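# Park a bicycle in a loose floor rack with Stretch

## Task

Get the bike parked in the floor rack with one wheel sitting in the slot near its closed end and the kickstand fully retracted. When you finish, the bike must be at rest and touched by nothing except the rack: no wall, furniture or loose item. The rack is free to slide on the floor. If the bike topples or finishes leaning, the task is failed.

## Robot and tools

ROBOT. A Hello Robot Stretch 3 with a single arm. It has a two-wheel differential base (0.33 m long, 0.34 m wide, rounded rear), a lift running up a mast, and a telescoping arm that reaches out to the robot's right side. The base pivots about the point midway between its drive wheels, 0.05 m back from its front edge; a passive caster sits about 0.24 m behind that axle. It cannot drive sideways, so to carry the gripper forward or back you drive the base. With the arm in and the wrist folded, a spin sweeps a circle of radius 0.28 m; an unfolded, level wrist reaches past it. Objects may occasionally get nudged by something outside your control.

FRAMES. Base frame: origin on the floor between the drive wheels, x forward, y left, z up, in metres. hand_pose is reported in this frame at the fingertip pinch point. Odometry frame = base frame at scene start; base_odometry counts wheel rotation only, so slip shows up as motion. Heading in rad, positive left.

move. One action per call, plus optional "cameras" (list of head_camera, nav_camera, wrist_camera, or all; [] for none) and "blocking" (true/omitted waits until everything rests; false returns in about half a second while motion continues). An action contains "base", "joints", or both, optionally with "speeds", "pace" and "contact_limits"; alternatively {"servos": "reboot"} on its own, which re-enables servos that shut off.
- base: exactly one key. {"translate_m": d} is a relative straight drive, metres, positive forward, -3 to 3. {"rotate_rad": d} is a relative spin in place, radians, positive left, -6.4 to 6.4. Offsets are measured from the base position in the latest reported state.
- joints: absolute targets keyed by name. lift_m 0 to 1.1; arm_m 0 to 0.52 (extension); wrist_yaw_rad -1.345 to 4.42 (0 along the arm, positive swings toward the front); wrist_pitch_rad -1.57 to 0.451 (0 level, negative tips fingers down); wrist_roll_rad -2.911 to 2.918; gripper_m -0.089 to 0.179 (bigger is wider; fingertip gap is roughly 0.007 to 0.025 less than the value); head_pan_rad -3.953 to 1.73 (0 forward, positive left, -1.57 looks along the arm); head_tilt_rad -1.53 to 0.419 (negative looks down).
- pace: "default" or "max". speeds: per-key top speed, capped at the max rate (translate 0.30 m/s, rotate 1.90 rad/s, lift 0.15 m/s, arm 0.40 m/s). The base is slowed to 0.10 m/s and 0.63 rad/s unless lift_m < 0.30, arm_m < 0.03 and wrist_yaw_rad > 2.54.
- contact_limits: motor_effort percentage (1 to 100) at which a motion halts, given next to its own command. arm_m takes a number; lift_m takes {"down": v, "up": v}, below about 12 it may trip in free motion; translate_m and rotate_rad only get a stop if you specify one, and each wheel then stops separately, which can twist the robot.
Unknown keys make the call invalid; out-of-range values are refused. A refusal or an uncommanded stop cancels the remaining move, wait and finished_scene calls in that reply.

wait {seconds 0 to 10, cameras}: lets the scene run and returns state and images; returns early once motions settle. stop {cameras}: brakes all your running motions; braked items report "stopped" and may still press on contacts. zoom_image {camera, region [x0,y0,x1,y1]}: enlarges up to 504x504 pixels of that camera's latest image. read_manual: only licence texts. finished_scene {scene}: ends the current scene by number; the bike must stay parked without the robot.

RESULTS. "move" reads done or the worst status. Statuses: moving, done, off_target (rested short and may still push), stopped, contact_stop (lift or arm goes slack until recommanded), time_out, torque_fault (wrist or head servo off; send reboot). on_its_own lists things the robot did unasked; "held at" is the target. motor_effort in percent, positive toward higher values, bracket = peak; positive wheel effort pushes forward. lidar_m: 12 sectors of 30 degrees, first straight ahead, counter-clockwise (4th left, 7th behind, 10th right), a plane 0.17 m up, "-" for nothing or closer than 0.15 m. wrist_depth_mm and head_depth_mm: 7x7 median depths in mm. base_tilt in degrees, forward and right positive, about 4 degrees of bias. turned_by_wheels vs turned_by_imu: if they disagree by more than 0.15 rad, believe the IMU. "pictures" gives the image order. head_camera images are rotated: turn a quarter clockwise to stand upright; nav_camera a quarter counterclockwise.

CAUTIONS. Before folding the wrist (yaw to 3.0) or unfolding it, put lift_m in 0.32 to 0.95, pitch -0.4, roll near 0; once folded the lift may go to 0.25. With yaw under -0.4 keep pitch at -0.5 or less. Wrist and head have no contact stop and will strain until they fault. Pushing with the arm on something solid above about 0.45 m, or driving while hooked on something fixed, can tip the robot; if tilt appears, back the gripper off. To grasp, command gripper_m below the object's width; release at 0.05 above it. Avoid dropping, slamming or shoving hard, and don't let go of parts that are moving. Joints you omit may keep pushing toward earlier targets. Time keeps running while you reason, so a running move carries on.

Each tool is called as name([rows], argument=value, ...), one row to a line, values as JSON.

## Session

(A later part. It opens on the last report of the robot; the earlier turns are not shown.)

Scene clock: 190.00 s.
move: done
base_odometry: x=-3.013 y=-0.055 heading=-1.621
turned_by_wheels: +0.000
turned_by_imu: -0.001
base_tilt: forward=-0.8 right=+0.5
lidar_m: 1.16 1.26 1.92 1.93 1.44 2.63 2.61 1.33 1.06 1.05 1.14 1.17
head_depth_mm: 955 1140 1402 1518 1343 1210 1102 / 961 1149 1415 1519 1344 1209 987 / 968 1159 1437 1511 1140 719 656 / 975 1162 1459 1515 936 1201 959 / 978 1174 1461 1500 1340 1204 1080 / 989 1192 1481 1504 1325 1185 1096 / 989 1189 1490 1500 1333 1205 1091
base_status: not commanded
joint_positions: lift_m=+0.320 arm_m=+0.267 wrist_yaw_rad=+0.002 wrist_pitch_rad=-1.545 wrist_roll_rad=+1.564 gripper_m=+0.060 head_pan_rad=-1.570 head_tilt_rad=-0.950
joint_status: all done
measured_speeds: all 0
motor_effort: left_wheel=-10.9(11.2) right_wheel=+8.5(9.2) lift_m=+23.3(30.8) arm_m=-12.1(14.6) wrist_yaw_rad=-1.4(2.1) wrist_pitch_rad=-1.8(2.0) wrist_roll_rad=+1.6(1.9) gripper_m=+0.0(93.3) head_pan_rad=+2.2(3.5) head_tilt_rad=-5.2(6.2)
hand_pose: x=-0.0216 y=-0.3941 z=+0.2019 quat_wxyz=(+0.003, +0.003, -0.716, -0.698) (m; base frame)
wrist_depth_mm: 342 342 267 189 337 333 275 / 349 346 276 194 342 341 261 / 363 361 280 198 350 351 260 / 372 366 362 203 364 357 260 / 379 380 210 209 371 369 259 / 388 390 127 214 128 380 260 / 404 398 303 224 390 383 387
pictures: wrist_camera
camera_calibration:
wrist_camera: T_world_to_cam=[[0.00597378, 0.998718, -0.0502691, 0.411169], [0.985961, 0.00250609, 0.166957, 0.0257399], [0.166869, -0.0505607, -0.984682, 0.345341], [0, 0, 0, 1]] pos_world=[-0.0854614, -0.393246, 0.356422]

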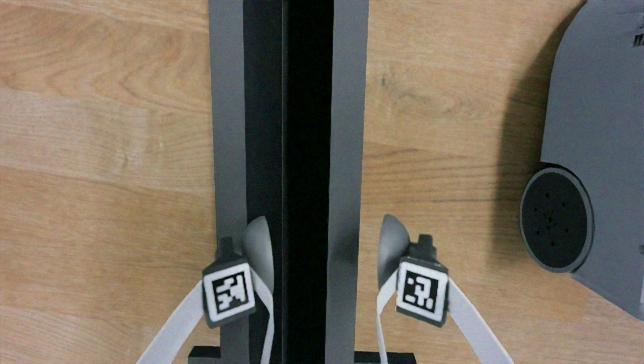

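move(joints={"arm_m": 0.261}, cameras=[])

move(joints={"lift_m": 0.243}, speeds={"lift_m": 0.05}, contact_limits={"lift_m": {"down": 15}}, cameras=["wrist_camera"])

Scene clock: 199.57 s.
move: done
base_odometry: x=-3.013 y=-0.055 heading=-1.621
turned_by_wheels: +0.000
turned_by_imu: -0.001
base_tilt: forward=-0.8 right=+0.5
lidar_m: 1.16 1.26 1.92 1.94 1.44 2.64 2.61 1.32 1.06 1.05 1.14 1.17
head_depth_mm: 956 1134 1402 1510 1356 1207 1103 / 959 1144 1426 1515 1346 1207 986 / 964 1156 1430 1504 1140 715 655 / 972 1167 1450 1499 924 1204 960 / 980 1177 1475 1501 1343 1210 1087 / 988 1182 1468 1518 1323 1189 1094 / 989 1195 1494 1509 1330 1204 1092
base_status: not commanded
joint_positions: lift_m=+0.320 arm_m=+0.261 wrist_yaw_rad=+0.002 wrist_pitch_rad=-1.545 wrist_roll_rad=+1.564 gripper_m=+0.060 head_pan_rad=-1.570 head_tilt_rad=-0.950
joint_status: all done
measured_speeds: all 0
motor_effort: left_wheel=-10.0(11.2) right_wheel=+8.7(9.0) lift_m=+23.8(24.6) arm_m=-11.5(13.2) wrist_yaw_rad=-1.5(2.2) wrist_pitch_rad=-1.8(2.0) wrist_roll_rad=+1.6(2.1) gripper_m=+0.2(1.5) head_pan_rad=+2.5(3.5) head_tilt_rad=-4.5(5.7)
hand_pose: x=-0.0216 y=-0.3881 z=+0.2019 quat_wxyz=(+0.003, +0.003, -0.716, -0.698) (m; base frame)
wrist_depth_mm: 343 343 298 190 334 334 265 / 353 350 302 193 343 340 254 / 357 360 312 200 353 350 253 / 370 366 323 204 366 355 252 / 382 377 164 210 368 363 251 / 389 384 126 215 127 378 251 / 403 395 223 224 393 385 393
pictures: none
No camera images: "cameras" was empty.

Scene clock: 201.63 s.
move: done
base_odometry: x=-3.013 y=-0.055 heading=-1.621
turned_by_wheels: +0.000
turned_by_imu: +0.000
base_tilt: forward=-0.8 right=+0.6
lidar_m: 1.16 1.26 1.92 1.94 1.44 2.63 2.61 1.32 1.06 1.05 1.14 1.17
head_depth_mm: 956 1144 1403 1515 1350 1208 1105 / 957 1145 1421 1518 1344 1208 989 / 964 1157 1436 1516 1172 802 716 / 972 1163 1463 1511 954 1205 962 / 984 1177 1468 1497 1342 1206 1082 / 989 1187 1483 1506 1315 1185 1097 / 992 1193 1479 1490 1332 1197 1091
base_status: not commanded
joint_positions: lift_m=+0.243 arm_m=+0.261 wrist_yaw_rad=+0.002 wrist_pitch_rad=-1.545 wrist_roll_rad=+1.564 gripper_m=+0.060 head_pan_rad=-1.570 head_tilt_rad=-0.950
joint_status: all done
measured_speeds: all 0
motor_effort: left_wheel=-10.6(11.5) right_wheel=+9.1(9.4) lift_m=+23.9(26.4) arm_m=-11.9(13.0) wrist_yaw_rad=-1.8(2.4) wrist_pitch_rad=-1.9(2.0) wrist_roll_rad=+1.7(2.0) gripper_m=-1.7(2.0) head_pan_rad=+1.8(3.9) head_tilt_rad=-4.0(6.2)
contact_limits: lift_m down 15 (down: maximum 72; up: maximum 65)
hand_pose: x=-0.0216 y=-0.3881 z=+0.1249 quat_wxyz=(+0.003, +0.003, -0.716, -0.698) (m; base frame)
wrist_depth_mm: 272 118 - 117 263 260 259 / 276 121 - 119 270 268 264 / 282 - - 122 278 275 273 / 293 - - 125 283 282 252 / 301 296 152 129 292 291 253 / 311 304 126 133 128 299 250 / 320 315 - 138 310 308 307
pictures: wrist_camera
camera_calibration:
wrist_camera: T_world_to_cam=[[0.00595691, 0.998723, -0.0501707, 0.401279], [0.985961, 0.0025063, 0.166958, 0.0385805], [0.16687, -0.0504609, -0.984687, 0.269863], [0, 0, 0, 1]] pos_world=[-0.0854614, -0.387246, 0.279422]

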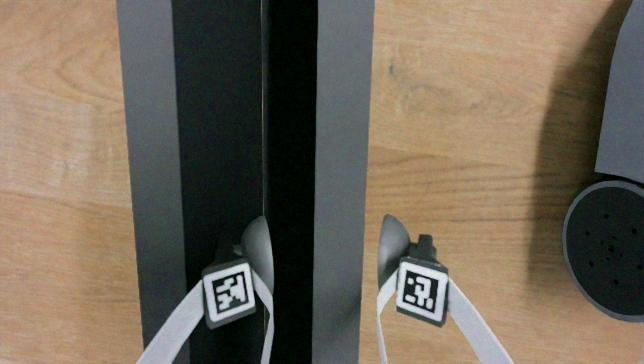

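move(joints={"arm_m": 0.255, "lift_m": 0.235}, cameras=[])

move(joints={"gripper_m": -0.06}, cameras=["wrist_camera"])

move(joints={"lift_m": 0.265}, speeds={"lift_m": 0.03}, cameras=["wrist_camera","head_camera"])

Scene clock: 208.77 s.
move: done
base_odometry: x=-3.013 y=-0.055 heading=-1.621
turned_by_wheels: +0.000
turned_by_imu: -0.001
base_tilt: forward=-0.8 right=+0.5
lidar_m: 1.16 1.26 1.92 1.93 1.44 2.64 2.60 1.32 1.06 1.05 1.14 1.17
head_depth_mm: 951 1136 1407 1526 1342 1212 1103 / 959 1144 1428 1516 1342 1214 992 / 964 1154 1422 1507 1179 813 733 / 975 1167 1449 1504 983 1205 959 / 979 1180 1463 1510 1343 1208 1081 / 983 1186 1476 1511 1320 1191 1095 / 1000 1194 1490 1503 1338 1199 1091
base_status: not commanded
joint_positions: lift_m=+0.235 arm_m=+0.255 wrist_yaw_rad=+0.002 wrist_pitch_rad=-1.545 wrist_roll_rad=+1.564 gripper_m=+0.060 head_pan_rad=-1.570 head_tilt_rad=-0.950
joint_status: all done
measured_speeds: all 0
motor_effort: left_wheel=-9.9(11.2) right_wheel=+8.8(9.0) lift_m=+25.3(25.6) arm_m=-12.4(13.1) wrist_yaw_rad=-2.0(2.1) wrist_pitch_rad=-1.9(1.9) wrist_roll_rad=+1.5(1.9) gripper_m=+0.9(1.4) head_pan_rad=+2.6(3.5) head_tilt_rad=-4.1(5.3)
hand_pose: x=-0.0216 y=-0.3821 z=+0.1169 quat_wxyz=(+0.003, +0.003, -0.716, -0.698) (m; base frame)
wrist_depth_mm: 263 110 - 109 255 255 254 / 270 114 - 112 264 260 256 / 277 116 - 115 270 268 264 / 284 119 - 118 276 274 260 / 291 - 152 121 281 281 243 / 300 - 127 125 127 291 243 / 308 - 129 130 302 294 298
pictures: none
No camera images: "cameras" was empty.

Scene clock: 210.60 s.
move: done
base_odometry: x=-3.013 y=-0.055 heading=-1.621
turned_by_wheels: +0.000
turned_by_imu: +0.000
base_tilt: forward=-0.8 right=+0.6
lidar_m: 1.16 1.26 1.92 1.94 1.44 2.64 2.61 1.32 1.06 1.05 1.14 1.17
head_depth_mm: 950 1138 1401 1512 1346 1212 1106 / 960 1142 1424 1521 1349 1212 990 / 966 1161 1439 1506 1175 812 729 / 971 1162 1454 1505 985 1212 961 / 976 1177 1455 1498 1341 1206 1087 / 986 1185 1481 1500 1323 1191 1091 / 992 1197 1487 1495 1334 1202 1095
base_status: not commanded
joint_positions: lift_m=+0.235 arm_m=+0.255 wrist_yaw_rad=+0.002 wrist_pitch_rad=-1.544 wrist_roll_rad=+1.565 gripper_m=-0.058 head_pan_rad=-1.570 head_tilt_rad=-0.950
joint_status: all done
measured_speeds: all 0
motor_effort: left_wheel=-10.2(11.0) right_wheel=+8.4(9.3) lift_m=+30.2(30.9) arm_m=-12.0(13.0) wrist_yaw_rad=-1.6(2.4) wrist_pitch_rad=-1.8(2.1) wrist_roll_rad=+1.2(1.8) gripper_m=-39.7(100.0) head_pan_rad=+2.6(3.2) head_tilt_rad=-4.1(5.9)
hand_pose: x=-0.0216 y=-0.3823 z=+0.1169 quat_wxyz=(+0.003, +0.002, -0.716, -0.698) (m; base frame)
wrist_depth_mm: 261 111 - 109 255 254 252 / 269 114 - 112 263 263 257 / 278 116 - 115 270 266 264 / 283 120 - 119 278 274 245 / 293 - - 122 284 282 247 / 302 - 128 126 130 290 243 / 309 - 129 129 300 297 296
pictures: wrist_camera
camera_calibration:
wrist_camera: T_world_to_cam=[[0.00683572, 0.998668, -0.0511337, 0.395304], [0.985958, 0.00180115, 0.166984, 0.0396281], [0.166853, -0.0515571, -0.984633, 0.261854], [0, 0, 0, 1]] pos_world=[-0.0854651, -0.381349, 0.271426]

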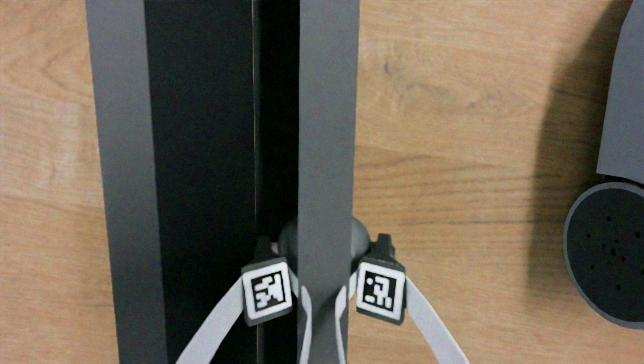

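Scene clock: 212.03 s.
move: done
base_odometry: x=-3.013 y=-0.055 heading=-1.621
turned_by_wheels: +0.000
turned_by_imu: +0.000
base_tilt: forward=-0.8 right=+0.5
lidar_m: 1.16 1.26 1.92 1.93 1.44 2.64 2.61 1.32 0.38 0.36 0.38 1.17
head_depth_mm: 952 1137 1409 1516 1342 1210 1108 / 958 1144 1421 1518 1351 1209 986 / 968 1158 1438 1509 1122 779 696 / 972 1160 1451 1507 945 1196 963 / 980 1178 1467 1483 1327 1181 1079 / 985 1187 1468 1498 1330 1186 1096 / 994 1198 1485 1489 1337 1204 1093
base_status: not commanded
joint_positions: lift_m=+0.265 arm_m=+0.255 wrist_yaw_rad=+0.001 wrist_pitch_rad=-1.542 wrist_roll_rad=+1.566 gripper_m=-0.056 head_pan_rad=-1.570 head_tilt_rad=-0.950
joint_status: all done
measured_speeds: all 0
motor_effort: left_wheel=-10.3(11.2) right_wheel=+8.2(9.2) lift_m=+39.6(43.3) arm_m=-11.5(13.1) wrist_yaw_rad=-1.0(1.5) wrist_pitch_rad=-2.5(2.5) wrist_roll_rad=+1.3(1.5) gripper_m=-12.1(39.6) head_pan_rad=+2.4(3.1) head_tilt_rad=-5.5(5.5)
hand_pose: x=-0.0216 y=-0.3829 z=+0.1469 quat_wxyz=(+0.002, +0.002, -0.717, -0.697) (m; base frame)
wrist_depth_mm: 293 - - 122 279 280 252 / 295 - - 125 290 289 248 / 306 - - 128 297 295 246 / 316 - - 133 306 302 247 / 322 318 - 138 313 313 246 / 332 330 126 132 321 322 245 / 343 336 - 144 329 330 329
pictures: head_camera (sideways), wrist_camera
camera_calibration:
head_camera: T_world_to_cam=[[0.0483568, 0.831075, -0.554054, 0.748627], [0.998096, -0.0614755, -0.00510072, 0.000351138], [-0.0382998, -0.552752, -0.832465, 1.03865], [0, 0, 0, 1]] pos_world=[0.00322857, -0.0480261, 1.27943]
wrist_camera: T_world_to_cam=[[0.00843909, 0.998538, -0.0533941, 0.397709], [0.985965, 0.000594409, 0.166951, 0.034191], [0.166739, -0.0540536, -0.984518, 0.290303], [0, 0, 0, 1]] pos_world=[-0.0854722, -0.381456, 0.301336]

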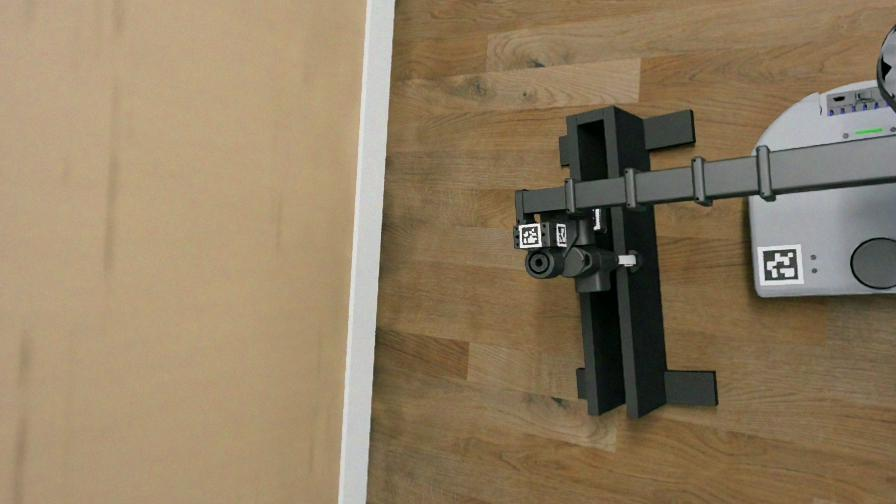

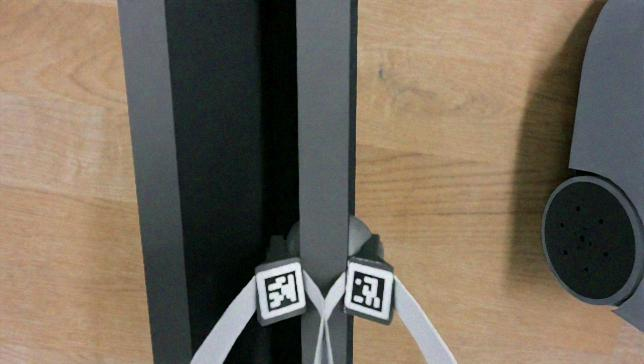

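move(joints={"lift_m": 0.29, "gripper_m": -0.06}, speeds={"lift_m": 0.03}, cameras=["wrist_camera","head_camera"])

Scene clock: 231.03 s.
move: off_target
base_odometry: x=-3.013 y=-0.055 heading=-1.621
turned_by_wheels: +0.000
turned_by_imu: -0.001
base_tilt: forward=-0.8 right=+0.5
lidar_m: 1.16 1.26 1.92 1.94 1.44 2.63 2.61 1.32 0.37 0.36 0.37 1.17
head_depth_mm: 955 1142 1400 1523 1342 1214 1100 / 958 1149 1416 1519 1344 1195 989 / 963 1153 1448 1513 952 744 672 / 979 1163 1444 1499 926 1192 962 / 979 1177 1468 1512 1336 1180 1081 / 986 1178 1477 1502 1338 1150 1096 / 992 1198 1492 1492 1336 1204 1093
base_status: not commanded
joint_positions: lift_m=+0.290 arm_m=+0.255 wrist_yaw_rad=+0.001 wrist_pitch_rad=-1.544 wrist_roll_rad=+1.566 gripper_m=-0.056 head_pan_rad=-1.570 head_tilt_rad=-0.950
joint_status: gripper_m off_target (ended at -0.056, target -0.060); the others done
measured_speeds: all 0
motor_effort: left_wheel=-10.0(11.0) right_wheel=+7.8(8.9) lift_m=+40.8(43.1) arm_m=-12.0(12.9) wrist_yaw_rad=-0.9(1.6) wrist_pitch_rad=-2.0(2.5) wrist_roll_rad=+1.3(1.3) gripper_m=-11.1(57.9) head_pan_rad=+2.1(3.0) head_tilt_rad=-4.5(5.5)
hand_pose: x=-0.0216 y=-0.3823 z=+0.1719 quat_wxyz=(+0.002, +0.002, -0.716, -0.698) (m; base frame)
wrist_depth_mm: 317 308 - 125 306 306 254 / 322 321 - 129 312 313 245 / 329 326 - 132 319 320 246 / 338 335 - 137 328 326 245 / 348 350 - 140 337 334 244 / 362 358 - 133 347 352 244 / 367 370 - 145 356 361 355
pictures: head_camera (sideways), wrist_camera
camera_calibration:
head_camera: T_world_to_cam=[[0.0483568, 0.831075, -0.554054, 0.748627], [0.998096, -0.0614755, -0.00510072, 0.000351138], [-0.0382998, -0.552752, -0.832465, 1.03865], [0, 0, 0, 1]] pos_world=[0.00322857, -0.0480261, 1.27943]
wrist_camera: T_world_to_cam=[[0.00846097, 0.998655, -0.0511592, 0.39816], [0.985965, 0.000199177, 0.166952, 0.0298511], [0.166738, -0.0518538, -0.984637, 0.315893], [0, 0, 0, 1]] pos_world=[-0.0854723, -0.38125, 0.326426]

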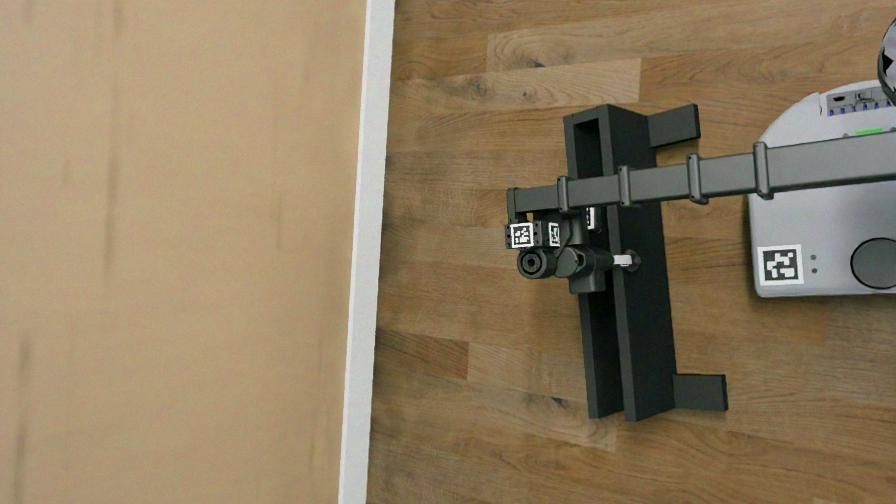

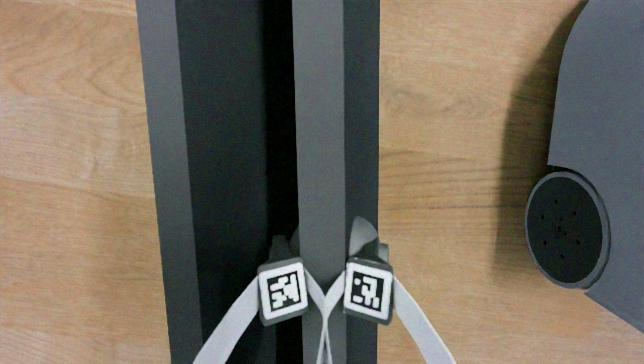

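move(joints={"lift_m": 0.25}, speeds={"lift_m": 0.03}, cameras=[])

move(base={"rotate_rad": -0.608}, speeds={"rotate_rad": 0.2}, cameras=["head_camera","wrist_camera"])

Scene clock: 237.50 s.
move: done
base_odometry: x=-3.013 y=-0.055 heading=-1.621
turned_by_wheels: +0.000
turned_by_imu: -0.001
base_tilt: forward=-0.8 right=+0.5
lidar_m: 1.16 1.26 1.92 1.94 1.44 2.64 2.61 1.32 1.06 1.05 1.14 1.17
head_depth_mm: 951 1140 1401 1520 1341 1220 1101 / 964 1147 1424 1515 1351 1209 987 / 967 1161 1434 1512 1138 797 709 / 975 1164 1450 1521 921 1212 959 / 984 1174 1455 1506 1336 1193 1079 / 988 1187 1466 1507 1340 1188 1095 / 990 1196 1500 1492 1340 1209 1087
base_status: not commanded
joint_positions: lift_m=+0.250 arm_m=+0.255 wrist_yaw_rad=+0.001 wrist_pitch_rad=-1.553 wrist_roll_rad=+1.566 gripper_m=-0.056 head_pan_rad=-1.570 head_tilt_rad=-0.950
joint_status: all done
measured_speeds: all 0
motor_effort: left_wheel=-9.8(10.7) right_wheel=+8.3(9.0) lift_m=+9.7(36.5) arm_m=-11.7(12.0) wrist_yaw_rad=-1.0(1.7) wrist_pitch_rad=-0.4(2.1) wrist_roll_rad=+0.9(1.3) gripper_m=-10.5(12.6) head_pan_rad=+2.1(2.9) head_tilt_rad=-3.8(5.3)
hand_pose: x=-0.0216 y=-0.3802 z=+0.1321 quat_wxyz=(+0.002, +0.002, -0.713, -0.701) (m; base frame)
wrist_depth_mm: 276 - - 125 269 269 268 / 283 - - 129 279 278 245 / 291 - - 131 286 284 244 / 300 - 291 292 293 291 244 / 306 - - 139 300 301 242 / 314 315 - 132 307 309 242 / 325 323 - 148 318 318 318
pictures: none
No camera images: "cameras" was empty.

Scene clock: 241.10 s.
move: done
base_odometry: x=-3.013 y=-0.055 heading=-2.228
turned_by_wheels: -0.607
turned_by_imu: -0.612
base_tilt: forward=-0.8 right=+0.6
lidar_m: 1.19 1.16 1.22 1.74 3.77 1.44 2.67 2.61 1.42 1.07 1.05 1.11
head_depth_mm: 1426 1802 1729 1518 1343 1211 1094 / 1327 1636 1722 1512 1325 1214 993 / 1232 1495 1702 1505 1159 793 707 / 1143 1382 1634 1511 922 1206 963 / 1075 1277 1560 1503 1340 1189 1076 / 1007 1188 1433 1499 1336 1173 1096 / 957 1110 1327 1478 1333 1198 1088
base_status: done
joint_positions: lift_m=+0.250 arm_m=+0.255 wrist_yaw_rad=+0.005 wrist_pitch_rad=-1.555 wrist_roll_rad=+1.559 gripper_m=-0.056 head_pan_rad=-1.570 head_tilt_rad=-0.950
joint_status: not commanded
measured_speeds: all 0
motor_effort: left_wheel=+14.6(19.0) right_wheel=-13.2(17.8) lift_m=+20.2(22.6) arm_m=+6.5(12.1) wrist_yaw_rad=-4.3(4.6) wrist_pitch_rad=-0.1(0.4) wrist_roll_rad=+3.4(3.5) gripper_m=-10.9(12.9) head_pan_rad=+2.5(3.2) head_tilt_rad=-3.6(5.4)
hand_pose: x=-0.0216 y=-0.3797 z=+0.1321 quat_wxyz=(+0.006, +0.005, -0.713, -0.702) (m; base frame)
wrist_depth_mm: - - 125 274 273 269 267 / - - 128 277 278 277 244 / 289 - 130 285 285 284 243 / 300 - - 153 290 291 242 / 306 - - 138 302 301 241 / 316 313 - 132 307 308 240 / 326 324 - 145 316 315 315
pictures: head_camera (sideways), wrist_camera
camera_calibration:
head_camera: T_world_to_cam=[[0.0483568, 0.831075, -0.554054, 0.748627], [0.998096, -0.0614755, -0.00510072, 0.000351138], [-0.0382998, -0.552752, -0.832465, 1.03865], [0, 0, 0, 1]] pos_world=[0.00322857, -0.0480261, 1.27943]
wrist_camera: T_world_to_cam=[[-0.00189481, 0.999154, -0.0410728, 0.392102], [0.985945, 0.00872821, 0.166842, 0.0398358], [0.167059, -0.0401794, -0.985128, 0.281307], [0, 0, 0, 1]] pos_world=[-0.0855278, -0.380815, 0.286582]

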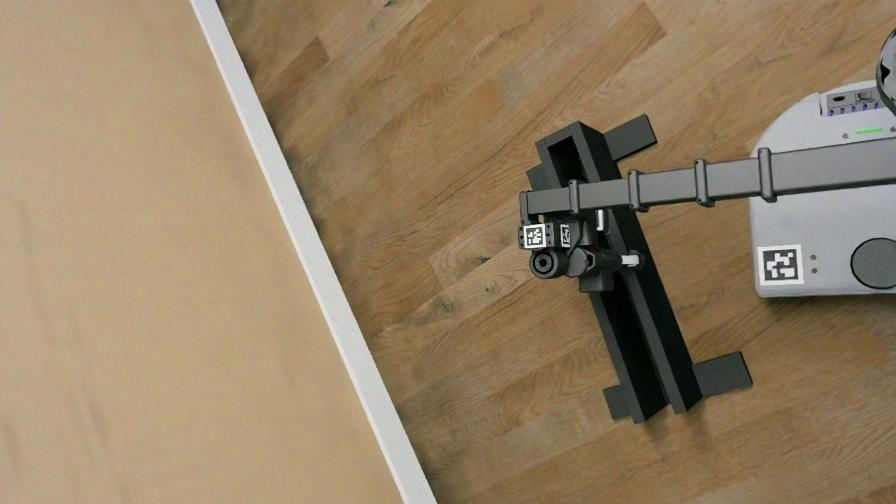

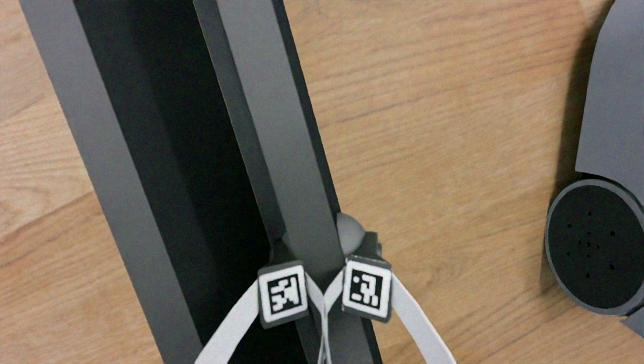

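move(base={"translate_m": -0.9}, cameras=["head_camera"])

Scene clock: 255.50 s.
move: done
base_odometry: x=-2.463 y=+0.657 heading=-2.228
turned_by_wheels: +0.001
turned_by_imu: -0.007
base_tilt: forward=-0.7 right=+0.4
lidar_m: 2.01 1.96 2.06 2.93 0.66 0.65 1.86 1.81 1.91 1.50 1.46 1.53
head_depth_mm: 2030 2032 1739 1530 1344 1216 1102 / 1868 2023 1723 1518 1331 1214 993 / 1741 1956 1711 1506 1150 798 709 / 1617 1897 1729 1510 923 1207 959 / 1513 1814 1716 1500 1336 1187 1083 / 1421 1672 1710 1508 1337 1167 1094 / 1344 1566 1699 1492 1326 1208 1095
base_status: done
joint_positions: lift_m=+0.250 arm_m=+0.255 wrist_yaw_rad=+0.002 wrist_pitch_rad=-1.555 wrist_roll_rad=+1.561 gripper_m=-0.056 head_pan_rad=-1.570 head_tilt_rad=-0.950
joint_status: not commanded
measured_speeds: all 0
motor_effort: left_wheel=+7.1(11.3) right_wheel=-15.6(21.1) lift_m=+23.5(26.5) arm_m=+11.7(13.3) wrist_yaw_rad=-1.2(4.6) wrist_pitch_rad=+0.0(0.3) wrist_roll_rad=+2.5(3.6) gripper_m=-11.5(13.4) head_pan_rad=+1.6(2.8) head_tilt_rad=-2.7(4.9)
hand_pose: x=-0.0216 y=-0.3797 z=+0.1321 quat_wxyz=(+0.004, +0.004, -0.713, -0.702) (m; base frame)
wrist_depth_mm: 275 - - 271 272 270 266 / 283 - - 277 279 277 243 / 289 - - 131 287 285 243 / 297 - - 135 294 292 242 / 307 - - 139 303 300 241 / 315 313 - 133 308 309 241 / 324 325 - 145 320 318 316
pictures: head_camera (sideways)
camera_calibration:
head_camera: T_world_to_cam=[[0.0483568, 0.831075, -0.554054, 0.748627], [0.998096, -0.0614755, -0.00510072, 0.000351138], [-0.0382998, -0.552752, -0.832465, 1.03865], [0, 0, 0, 1]] pos_world=[0.00322857, -0.0480261, 1.27943]

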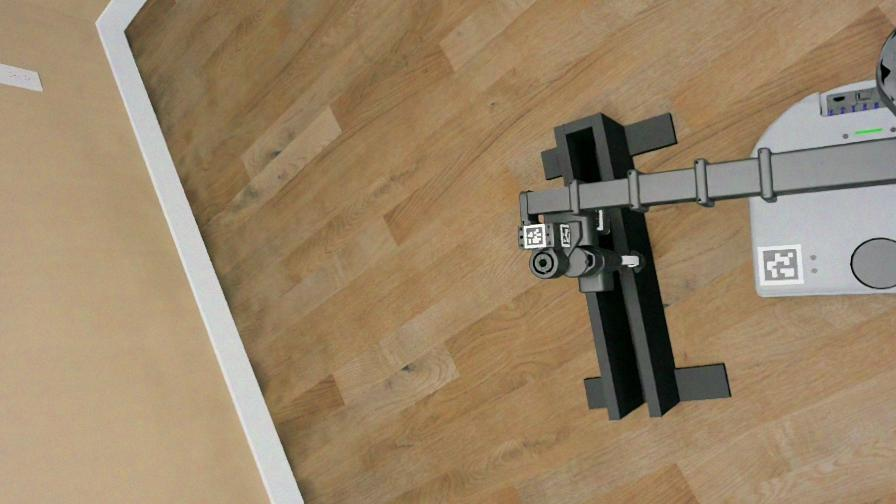

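move(joints={"head_pan_rad": -3.75, "head_tilt_rad": -0.85}, cameras=["head_camera","nav_camera"])

Scene clock: 269.57 s.
move: done
base_odometry: x=-2.463 y=+0.657 heading=-2.228
turned_by_wheels: +0.000
turned_by_imu: -0.001
base_tilt: forward=-0.8 right=+0.5
lidar_m: 2.01 1.96 2.06 2.92 0.66 0.65 1.85 1.81 1.90 1.50 1.46 1.53
head_depth_mm: 2818 - - - - 1247 1108 / 2899 2358 1564 - - 1203 1107 / 2926 2330 1922 1283 1401 361 652 / 3024 2324 1916 1545 1364 1237 685 / 2984 2335 1905 1613 1404 1238 706 / 2763 2325 1920 1617 1404 1237 1001 / 2432 2321 1916 1611 1391 1235 1103
base_status: not commanded
joint_positions: lift_m=+0.250 arm_m=+0.255 wrist_yaw_rad=+0.002 wrist_pitch_rad=-1.555 wrist_roll_rad=+1.561 gripper_m=-0.056 head_pan_rad=-3.759 head_tilt_rad=-0.850
joint_status: all done
measured_speeds: translate_m=+0.000 rotate_rad=+0.000 lift_m=+0.000 arm_m=+0.000 wrist_yaw_rad=+0.000 wrist_pitch_rad=+0.000 wrist_roll_rad=+0.000 head_pan_rad=+0.024 head_tilt_rad=+0.000
motor_effort: left_wheel=+7.4(7.6) right_wheel=-15.3(16.5) lift_m=+16.5(18.9) arm_m=+9.4(11.2) wrist_yaw_rad=-1.2(2.1) wrist_pitch_rad=+0.0(0.3) wrist_roll_rad=+2.6(2.8) gripper_m=-11.2(13.2) head_pan_rad=+2.8(7.2) head_tilt_rad=+1.9(3.8)
hand_pose: x=-0.0216 y=-0.3797 z=+0.1321 quat_wxyz=(+0.004, +0.004, -0.713, -0.702) (m; base frame)
wrist_depth_mm: 274 - - 269 271 269 267 / 282 - - 276 277 276 244 / 291 - - 131 287 284 242 / 298 - - 135 293 294 242 / 308 - - 139 301 301 240 / 314 316 - 133 305 310 241 / 327 324 - 145 318 318 319
pictures: head_camera (sideways), nav_camera (sideways)
camera_calibration:
head_camera: T_world_to_cam=[[0.600542, -0.487052, -0.634137, 0.849628], [-0.629156, -0.777279, 0.00116735, 0.00215682], [-0.49347, 0.39827, -0.77322, 0.964475], [0, 0, 0, 1]] pos_world=[-0.0329417, 0.0313681, 1.28453]
nav_camera: T_world_to_cam=[[-0.597524, 0.428258, 0.677909, -0.833987], [0.577284, 0.816514, -0.00698827, 0.0558741], [-0.556515, 0.38717, -0.735113, 0.922364], [0, 0, 0, 1]] pos_world=[-0.0172733, -0.0455724, 1.2438]

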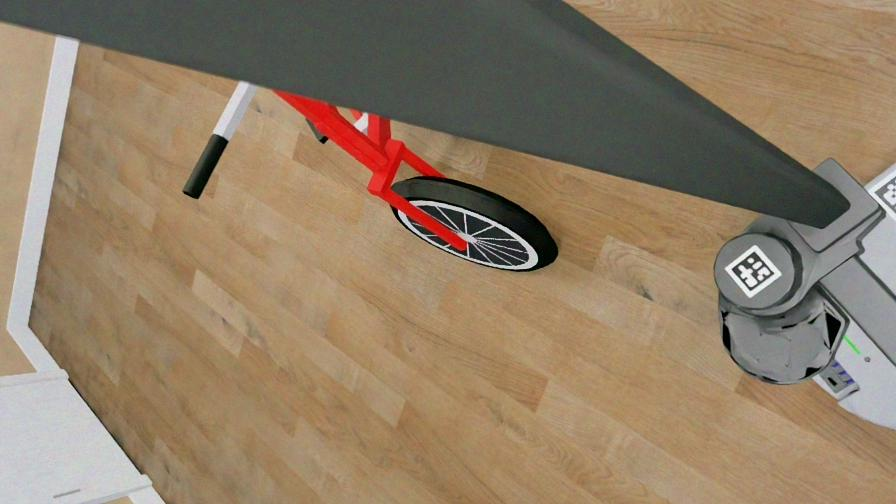

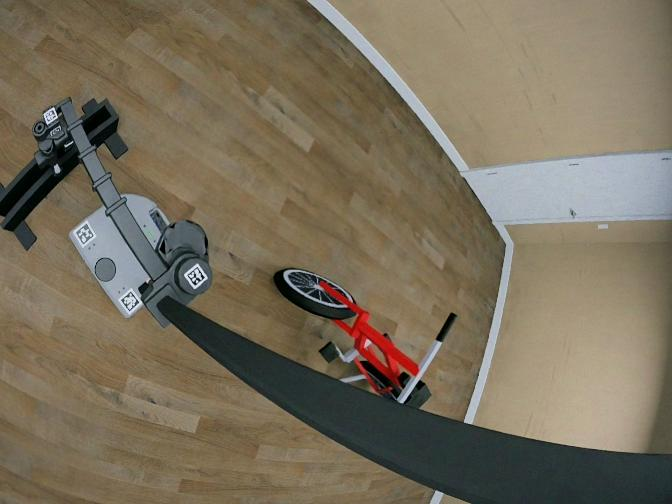

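move(joints={"lift_m": 0.235}, speeds={"lift_m": 0.04}, contact_limits={"lift_m": {"down": 15}}, cameras=[])

move(joints={"gripper_m": 0.06}, cameras=[])

move(joints={"lift_m": 0.5, "head_pan_rad": -1.57}, cameras=["head_camera"])

Scene clock: 319.50 s.
move: contact_stop
base_odometry: x=-2.463 y=+0.657 heading=-2.228
turned_by_wheels: +0.000
turned_by_imu: -0.001
base_tilt: forward=-0.8 right=+0.5
lidar_m: 2.01 1.96 2.06 2.93 0.67 0.65 1.86 1.80 1.91 1.50 1.46 1.53
head_depth_mm: 2798 - - - - 1245 1114 / 2919 2371 1914 - - 1185 1113 / 2978 2345 1922 1265 1410 363 658 / 3003 2360 1910 1555 1374 1244 680 / 3013 2358 1928 1618 1409 1242 707 / 2771 2330 1905 1621 1397 1229 1014 / 2404 2325 1914 1627 1398 1235 1104
base_status: not commanded
joint_positions: lift_m=+0.247 arm_m=+0.255 wrist_yaw_rad=+0.002 wrist_pitch_rad=-1.555 wrist_roll_rad=+1.561 gripper_m=-0.056 head_pan_rad=-3.750 head_tilt_rad=-0.850
joint_status: lift_m contact_stop (moved -0.003 of -0.015)
measured_speeds: translate_m=+0.000 rotate_rad=+0.000 lift_m=+0.001 arm_m=+0.000 wrist_yaw_rad=+0.000 wrist_pitch_rad=+0.000 wrist_roll_rad=+0.000 head_pan_rad=+0.000 head_tilt_rad=+0.000
on_its_own: lift_m is slack since a contact_stop (your +0.235 is given up)
motor_effort: left_wheel=+7.0(7.1) right_wheel=-11.8(15.7) lift_m=+25.0(25.0) arm_m=+8.9(9.9) wrist_yaw_rad=-1.0(1.8) wrist_pitch_rad=+0.0(0.2) wrist_roll_rad=+2.6(2.9) gripper_m=-10.7(12.3) head_pan_rad=+3.2(4.2) head_tilt_rad=+1.5(2.4)
contact_limits: lift_m down 15 (down: maximum 72; up: maximum 65)
hand_pose: x=-0.0216 y=-0.3797 z=+0.1294 quat_wxyz=(+0.004, +0.004, -0.713, -0.702) (m; base frame)
wrist_depth_mm: 269 - - 266 268 268 265 / 279 - - 274 277 275 243 / 287 - - 129 285 281 243 / 296 - - 132 290 291 242 / 305 - - 136 300 296 241 / 312 308 127 133 302 306 239 / 321 320 - 143 315 315 313
pictures: none
No camera images: "cameras" was empty.

not run: a stop that you did not command came earlier in this reply.

not run: a stop that you did not command came earlier in this reply.

move(joints={"gripper_m": 0.06}, cameras=[])

move(joints={"lift_m": 0.45, "head_pan_rad": -1.57}, cameras=["head_camera"])

Scene clock: 327.73 s.
move: done
base_odometry: x=-2.463 y=+0.657 heading=-2.228
turned_by_wheels: +0.000
turned_by_imu: -0.001
base_tilt: forward=-0.8 right=+0.5
lidar_m: 2.01 1.96 2.06 2.92 0.66 0.65 1.85 1.80 1.90 1.50 1.46 1.53
head_depth_mm: 2809 - - - - 1243 1113 / 2930 2349 1917 - - 1185 1112 / 3000 2343 1929 1263 1407 363 654 / 3024 2351 1925 1553 1379 1238 680 / 2996 2340 1913 1607 1404 1238 707 / 2738 2353 1927 1615 1403 1237 1016 / 2422 2314 1899 1613 1396 1232 1105
base_status: not commanded
joint_positions: lift_m=+0.248 arm_m=+0.255 wrist_yaw_rad=+0.002 wrist_pitch_rad=-1.554 wrist_roll_rad=+1.564 gripper_m=+0.060 head_pan_rad=-3.750 head_tilt_rad=-0.850
joint_status: all done
measured_speeds: all 0
on_its_own: lift_m is slack since a contact_stop (your +0.235 is given up)
motor_effort: left_wheel=+6.6(7.5) right_wheel=-11.1(12.6) lift_m=+27.6(29.2) arm_m=+8.5(10.0) wrist_yaw_rad=-0.7(2.1) wrist_pitch_rad=-0.2(0.4) wrist_roll_rad=+1.6(2.8) gripper_m=+0.3(92.4) head_pan_rad=+2.9(4.1) head_tilt_rad=+1.1(2.5)
contact_limits: lift_m down 15 (down: maximum 72; up: maximum 65)
hand_pose: x=-0.0216 y=-0.3799 z=+0.1297 quat_wxyz=(+0.003, +0.003, -0.713, -0.701) (m; base frame)
wrist_depth_mm: 270 - - 268 267 268 262 / 277 - - 276 276 274 243 / 286 - - 128 283 281 241 / 295 - - 132 290 289 243 / 304 - 152 135 294 297 242 / 313 310 126 138 126 307 241 / 320 319 - 143 316 314 313
pictures: none
No camera images: "cameras" was empty.

Scene clock: 330.40 s.
move: done
base_odometry: x=-2.463 y=+0.657 heading=-2.228
turned_by_wheels: +0.000
turned_by_imu: +0.000
base_tilt: forward=-0.8 right=+0.5
lidar_m: 2.00 1.96 2.06 2.93 0.66 0.65 1.85 1.81 1.90 1.49 1.46 1.53
head_depth_mm: 1896 2210 1916 1625 1407 1246 1109 / 1741 2107 1936 1624 1414 1194 551 / 1642 1931 1905 1625 712 615 940 / 1528 1788 1910 1628 732 1181 1113 / 1445 1664 1860 1619 1409 1180 1103 / 1355 1568 1815 1611 1399 1180 1107 / 1282 1474 1711 1622 1391 1237 1099
base_status: not commanded
joint_positions: lift_m=+0.450 arm_m=+0.255 wrist_yaw_rad=+0.002 wrist_pitch_rad=-1.553 wrist_roll_rad=+1.564 gripper_m=+0.060 head_pan_rad=-1.561 head_tilt_rad=-0.850
joint_status: all done
measured_speeds: translate_m=+0.000 rotate_rad=+0.000 lift_m=+0.000 arm_m=+0.000 wrist_yaw_rad=+0.000 wrist_pitch_rad=+0.000 wrist_roll_rad=+0.000 head_pan_rad=-0.024 head_tilt_rad=+0.000
motor_effort: left_wheel=+6.8(7.6) right_wheel=-10.8(12.0) lift_m=+32.5(35.3) arm_m=+8.0(9.3) wrist_yaw_rad=-1.6(1.9) wrist_pitch_rad=-0.3(0.5) wrist_roll_rad=+1.8(2.2) gripper_m=+1.6(1.8) head_pan_rad=-2.6(6.2) head_tilt_rad=+0.0(1.6)
hand_pose: x=-0.0216 y=-0.3801 z=+0.3321 quat_wxyz=(+0.003, +0.003, -0.713, -0.701) (m; base frame)
wrist_depth_mm: 464 461 384 457 456 452 307 / 477 469 463 466 467 370 312 / 487 483 483 477 480 366 324 / 498 498 495 484 496 365 331 / 515 514 504 426 504 391 340 / 534 522 127 452 127 514 515 / 548 536 537 419 536 533 527
pictures: head_camera (sideways)
camera_calibration:
head_camera: T_world_to_cam=[[0.0415252, 0.771713, -0.634614, 0.853648], [0.998605, -0.0527876, 0.00115091, -0.00778736], [-0.0326116, -0.633777, -0.772828, 0.961127], [0, 0, 0, 1]] pos_world=[0.00367252, -0.0500417, 1.28453]

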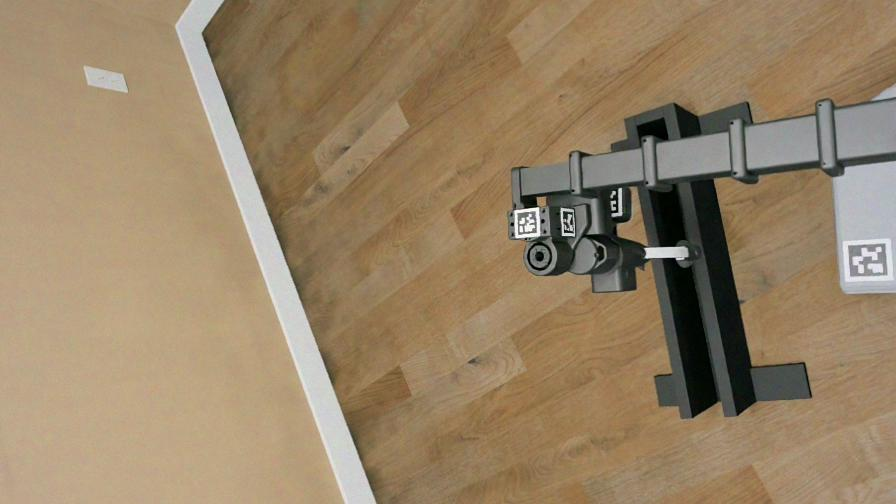

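move(joints={"arm_m": 0.02, "gripper_m": -0.05, "wrist_roll_rad": 0}, cameras=[])

move(base={"rotate_rad": 1.630}, cameras=[])

move(base={"translate_m": 0.863}, cameras=[])

move(base={"rotate_rad": -2.515}, joints={"head_pan_rad": -1.7, "head_tilt_rad": -0.9}, cameras=["head_camera","nav_camera"])

Scene clock: 355.77 s.
move: done
base_odometry: x=-2.463 y=+0.657 heading=-2.228
turned_by_wheels: +0.000
turned_by_imu: -0.001
base_tilt: forward=-0.8 right=+0.5
lidar_m: 2.01 1.96 2.06 2.93 0.66 0.65 1.86 1.81 1.90 1.49 1.46 1.53
head_depth_mm: 1900 2201 1927 1617 1405 1239 1114 / 1782 2150 1921 1614 1407 1206 548 / 1631 1961 1906 1623 1411 1144 580 / 1537 1811 1912 1626 1405 1149 626 / 1443 1672 1881 1610 1415 1179 1112 / 1367 1560 1809 1616 1412 1180 1105 / 1292 1470 1723 1620 1401 1232 1104
base_status: not commanded
joint_positions: lift_m=+0.450 arm_m=+0.020 wrist_yaw_rad=+0.002 wrist_pitch_rad=-1.553 wrist_roll_rad=+0.006 gripper_m=-0.049 head_pan_rad=-1.570 head_tilt_rad=-0.850
joint_status: all done
measured_speeds: all 0
motor_effort: left_wheel=+6.0(7.4) right_wheel=-10.4(11.5) lift_m=+29.0(33.7) arm_m=-12.6(14.6) wrist_yaw_rad=-1.8(2.0) wrist_pitch_rad=-0.4(0.6) wrist_roll_rad=-2.0(3.9) gripper_m=-17.2(100.0) head_pan_rad=-2.7(3.4) head_tilt_rad=-0.8(3.0)
hand_pose: x=-0.0217 y=-0.1454 z=+0.3321 quat_wxyz=(+0.503, +0.495, -0.505, -0.497) (m; base frame)
wrist_depth_mm: 461 462 457 459 455 446 451 / 481 469 473 464 471 467 460 / 488 485 481 481 480 474 476 / 500 489 498 334 332 485 494 / 514 506 512 342 340 344 495 / 525 524 515 127 352 352 514 / 540 536 529 345 361 384 525
pictures: none
No camera images: "cameras" was empty.

Scene clock: 359.47 s.
move: done
base_odometry: x=-2.463 y=+0.657 heading=-0.599
turned_by_wheels: +1.630
turned_by_imu: +1.649
base_tilt: forward=-0.7 right=+0.5
lidar_m: 3.11 0.65 0.67 1.83 1.82 1.88 1.48 1.46 1.57 1.99 1.96 2.11
head_depth_mm: 1773 1989 1930 1630 1412 1247 1049 / 2013 2218 1935 1638 1411 1246 547 / 2146 2346 1927 1631 1408 1241 580 / 2038 2244 1907 1615 1397 1240 625 / 1914 2160 1905 1628 1396 1245 1105 / 1809 2093 1909 1618 1406 1237 1110 / 1729 1988 1897 1615 1402 1240 1102
base_status: done
joint_positions: lift_m=+0.450 arm_m=+0.020 wrist_yaw_rad=+0.002 wrist_pitch_rad=-1.553 wrist_roll_rad=+0.006 gripper_m=-0.049 head_pan_rad=-1.570 head_tilt_rad=-0.850
joint_status: not commanded
measured_speeds: all 0
motor_effort: left_wheel=-9.0(14.8) right_wheel=+11.6(13.6) lift_m=+23.8(29.9) arm_m=-10.0(13.5) wrist_yaw_rad=-1.5(2.0) wrist_pitch_rad=-0.4(0.5) wrist_roll_rad=-2.1(2.6) gripper_m=-16.3(18.3) head_pan_rad=-2.2(3.9) head_tilt_rad=-2.7(3.8)
hand_pose: x=-0.0217 y=-0.1454 z=+0.3321 quat_wxyz=(+0.503, +0.495, -0.505, -0.497) (m; base frame)
wrist_depth_mm: 460 458 461 456 453 450 449 / 476 468 473 471 471 461 466 / 483 481 480 479 476 472 - / 498 488 495 335 333 480 - / 510 510 507 339 341 340 - / 530 517 520 127 349 356 - / 549 541 533 347 362 388 -
pictures: none
No camera images: "cameras" was empty.

Scene clock: 369.20 s.
move: done
base_odometry: x=-1.750 y=+0.171 heading=-0.599
turned_by_wheels: +0.000
turned_by_imu: +0.002
base_tilt: forward=-0.7 right=+0.5
lidar_m: 2.56 0.74 0.50 0.43 0.57 2.32 2.27 2.25 2.07 1.63 1.61 1.74
head_depth_mm: 1969 2238 1921 1632 1416 1239 1114 / 1840 2146 1926 1632 1403 1239 547 / 1741 2058 1924 1637 1406 1237 578 / 1655 1930 1917 1620 1406 1246 625 / 1551 1797 1900 1616 1413 1240 1105 / 1480 1702 1874 1639 1401 1237 1111 / 1419 1620 1816 1624 1403 1230 1108
base_status: done
joint_positions: lift_m=+0.450 arm_m=+0.020 wrist_yaw_rad=+0.002 wrist_pitch_rad=-1.553 wrist_roll_rad=+0.006 gripper_m=-0.049 head_pan_rad=-1.570 head_tilt_rad=-0.850
joint_status: not commanded
measured_speeds: all 0
motor_effort: left_wheel=-4.3(6.2) right_wheel=+12.0(15.6) lift_m=+28.4(29.0) arm_m=-11.2(12.3) wrist_yaw_rad=-1.3(2.1) wrist_pitch_rad=-0.3(0.6) wrist_roll_rad=-2.2(2.6) gripper_m=-16.5(17.8) head_pan_rad=-1.4(2.9) head_tilt_rad=-4.3(6.1)
hand_pose: x=-0.0217 y=-0.1454 z=+0.3321 quat_wxyz=(+0.503, +0.495, -0.505, -0.497) (m; base frame)
wrist_depth_mm: 461 461 466 455 455 450 450 / 477 473 470 471 468 469 467 / 487 491 476 479 477 473 477 / 496 501 492 333 333 484 494 / 517 507 508 342 344 343 501 / 529 529 523 127 353 355 511 / 541 542 534 349 359 382 535
pictures: none
No camera images: "cameras" was empty.

Scene clock: 374.27 s.
move: done
base_odometry: x=-1.750 y=+0.171 heading=-3.113
turned_by_wheels: -2.515
turned_by_imu: -2.544
base_tilt: forward=-0.8 right=+0.4
lidar_m: 2.25 1.92 1.62 1.61 1.82 2.53 0.64 0.47 0.43 0.56 2.44 2.25
head_depth_mm: 1996 2172 1825 1580 1131 1189 1109 / 1989 2176 1816 1541 1049 1212 980 / 1989 2173 1778 1561 1328 590 543 / 2009 2161 1815 1567 1324 614 923 / 2000 2142 1819 1560 1352 1221 1101 / 1995 2171 1812 1567 1372 1219 1095 / 2015 2163 1808 1549 1365 1220 1100
base_status: done
joint_positions: lift_m=+0.450 arm_m=+0.020 wrist_yaw_rad=+0.002 wrist_pitch_rad=-1.553 wrist_roll_rad=+0.006 gripper_m=-0.049 head_pan_rad=-1.700 head_tilt_rad=-0.900
joint_status: all done
measured_speeds: all 0
motor_effort: left_wheel=+8.1(15.9) right_wheel=-10.5(14.5) lift_m=+31.3(31.8) arm_m=-11.5(13.1) wrist_yaw_rad=-1.4(2.1) wrist_pitch_rad=-0.5(0.6) wrist_roll_rad=-2.2(2.5) gripper_m=-16.3(17.8) head_pan_rad=+2.5(3.8) head_tilt_rad=-4.3(7.2)
hand_pose: x=-0.0217 y=-0.1454 z=+0.3321 quat_wxyz=(+0.503, +0.495, -0.505, -0.497) (m; base frame)
wrist_depth_mm: 466 460 462 450 455 458 452 / 471 473 467 459 469 468 460 / 484 484 484 479 476 474 477 / 499 496 497 335 334 485 488 / 511 516 504 341 345 344 496 / 523 535 523 127 354 354 514 / 540 539 534 345 357 388 529
pictures: head_camera (sideways), nav_camera (sideways)
camera_calibration:
head_camera: T_world_to_cam=[[0.152107, 0.789221, -0.594974, 0.801366], [0.981651, -0.190676, -0.00196632, -0.00361087], [-0.114999, -0.583758, -0.803742, 1.00181], [0, 0, 0, 1]] pos_world=[-0.00314136, -0.04833, 1.28198]
nav_camera: T_world_to_cam=[[-0.102025, -0.761206, 0.640435, -0.788161], [-0.991887, 0.126924, -0.00715545, 0.065695], [-0.0758395, -0.635969, -0.767979, 0.96213], [0, 0, 0, 1]] pos_world=[0.0577172, 0.00359397, 1.24413]

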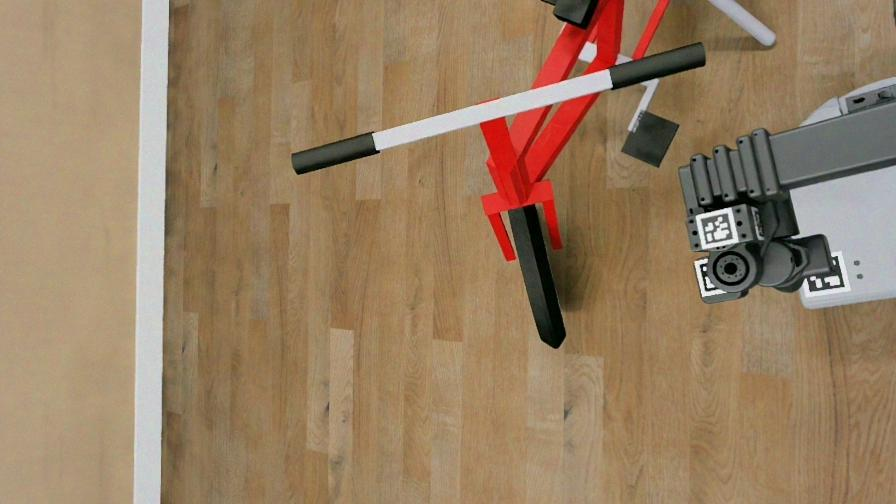

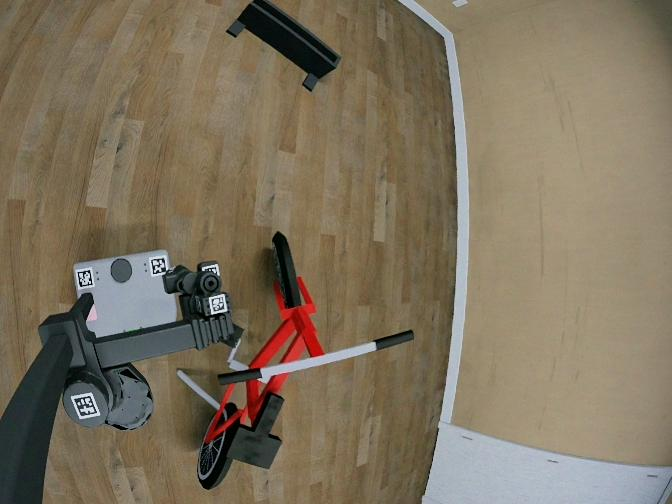

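move(joints={"wrist_pitch_rad": -0.8, "lift_m": 0.25, "arm_m": 0.17}, cameras=[])

move(joints={"arm_m": 0.36}, speeds={"arm_m": 0.05}, contact_limits={"arm_m": 35}, cameras=["head_camera","wrist_camera"])

Scene clock: 397.37 s.
move: done
base_odometry: x=-1.750 y=+0.171 heading=-3.113
turned_by_wheels: +0.000
turned_by_imu: -0.001
base_tilt: forward=-0.9 right=+0.5
lidar_m: 2.25 1.92 1.62 1.61 1.82 2.52 0.64 0.48 0.43 0.56 2.43 2.25
head_depth_mm: 1994 2146 1836 1559 1136 1187 1104 / 1986 2185 1819 1543 1044 1205 993 / 2009 2175 1781 1575 1325 1190 708 / 1994 2158 1811 1569 1073 1168 966 / 2001 2170 1816 1569 1331 1198 1102 / 1984 2148 1812 1555 1361 1218 1103 / 2011 2142 1806 1551 1365 1220 1092
base_status: not commanded
joint_positions: lift_m=+0.250 arm_m=+0.170 wrist_yaw_rad=+0.002 wrist_pitch_rad=-0.816 wrist_roll_rad=+0.006 gripper_m=-0.049 head_pan_rad=-1.700 head_tilt_rad=-0.900
joint_status: all done
measured_speeds: all 0
motor_effort: left_wheel=+8.9(9.2) right_wheel=-11.2(11.6) lift_m=+24.2(29.4) arm_m=+12.0(14.5) wrist_yaw_rad=-1.5(2.1) wrist_pitch_rad=+2.9(5.3) wrist_roll_rad=-2.0(2.5) gripper_m=-17.6(18.4) head_pan_rad=+2.3(3.8) head_tilt_rad=-5.2(7.4)
hand_pose: x=-0.0213 y=-0.4730 z=+0.1855 quat_wxyz=(+0.648, +0.280, -0.650, -0.281) (m; base frame)
wrist_depth_mm: 601 592 138 122 109 116 118 / 515 518 171 141 154 151 155 / 461 463 433 - 248 203 168 / 413 409 403 405 402 396 400 / 374 370 374 369 366 364 362 / 343 341 339 127 336 333 330 / 315 314 311 307 308 310 306
pictures: none
No camera images: "cameras" was empty.

Scene clock: 401.80 s.
move: done
base_odometry: x=-1.750 y=+0.171 heading=-3.113
turned_by_wheels: +0.000
turned_by_imu: -0.001
base_tilt: forward=-0.8 right=+0.5
lidar_m: 2.24 1.93 1.62 1.61 1.81 2.53 0.65 0.48 0.43 0.59 2.43 2.26
head_depth_mm: 2002 2182 1830 1573 1113 1210 1101 / 1990 2164 1810 1534 1106 1209 992 / 1972 2159 1826 1570 1106 797 707 / 2009 2152 1819 1563 964 1206 965 / 1994 2141 1808 1560 1322 1217 1103 / 2000 2157 1817 1560 1354 1224 1102 / 2013 2162 1826 1550 1369 1210 1100
base_status: not commanded
joint_positions: lift_m=+0.250 arm_m=+0.360 wrist_yaw_rad=+0.002 wrist_pitch_rad=-0.838 wrist_roll_rad=+0.005 gripper_m=-0.049 head_pan_rad=-1.700 head_tilt_rad=-0.900
joint_status: all done
measured_speeds: all 0
motor_effort: left_wheel=+7.8(9.0) right_wheel=-10.9(12.0) lift_m=+24.8(26.2) arm_m=+16.1(17.5) wrist_yaw_rad=-1.5(2.1) wrist_pitch_rad=+7.0(7.0) wrist_roll_rad=-1.9(2.5) gripper_m=-16.1(17.5) head_pan_rad=+3.1(4.1) head_tilt_rad=-5.7(6.6)
contact_limits: arm_m 35 (drawing in: default 31, maximum 56; extending or still: default 39, maximum 69)
hand_pose: x=-0.0213 y=-0.6584 z=+0.1821 quat_wxyz=(+0.645, +0.288, -0.647, -0.288) (m; base frame)
wrist_depth_mm: 569 566 - - - - - / 509 497 - - - - - / 451 442 - - - - - / 402 400 391 - - - - / 369 367 364 151 - - - / 336 337 338 128 322 - - / 311 313 301 304 309 295 -
pictures: head_camera (sideways), wrist_camera
camera_calibration:
head_camera: T_world_to_cam=[[0.151953, 0.78926, -0.594961, 0.80135], [0.981687, -0.190493, -0.00198002, -0.00358529], [-0.114899, -0.583764, -0.803752, 1.00182], [0, 0, 0, 1]] pos_world=[-0.00314037, -0.0483298, 1.28198]
wrist_camera: T_world_to_cam=[[-0.999496, -0.00419922, -0.031453, -0.0110502], [0.0132467, 0.84549, -0.533826, 0.691363], [0.0288349, -0.533974, -0.845009, -0.0342692], [0, 0, 0, 1]] pos_world=[-0.0192148, -0.602886, 0.339762]

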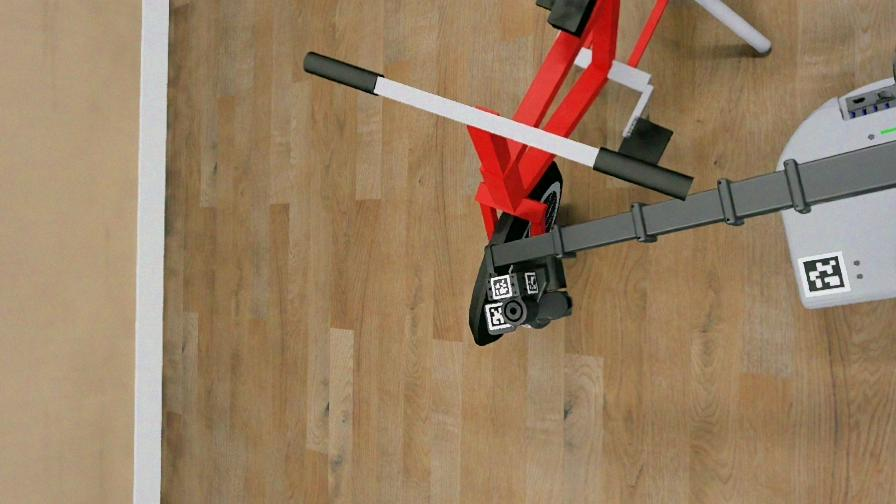

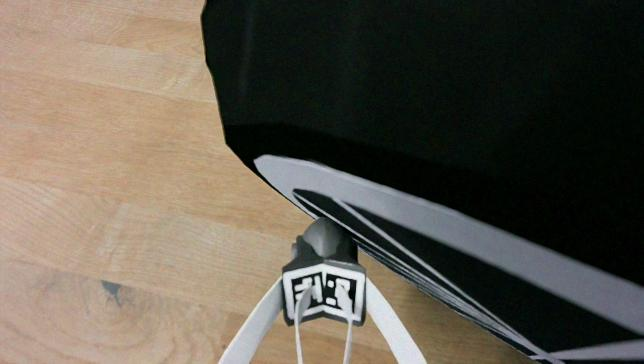

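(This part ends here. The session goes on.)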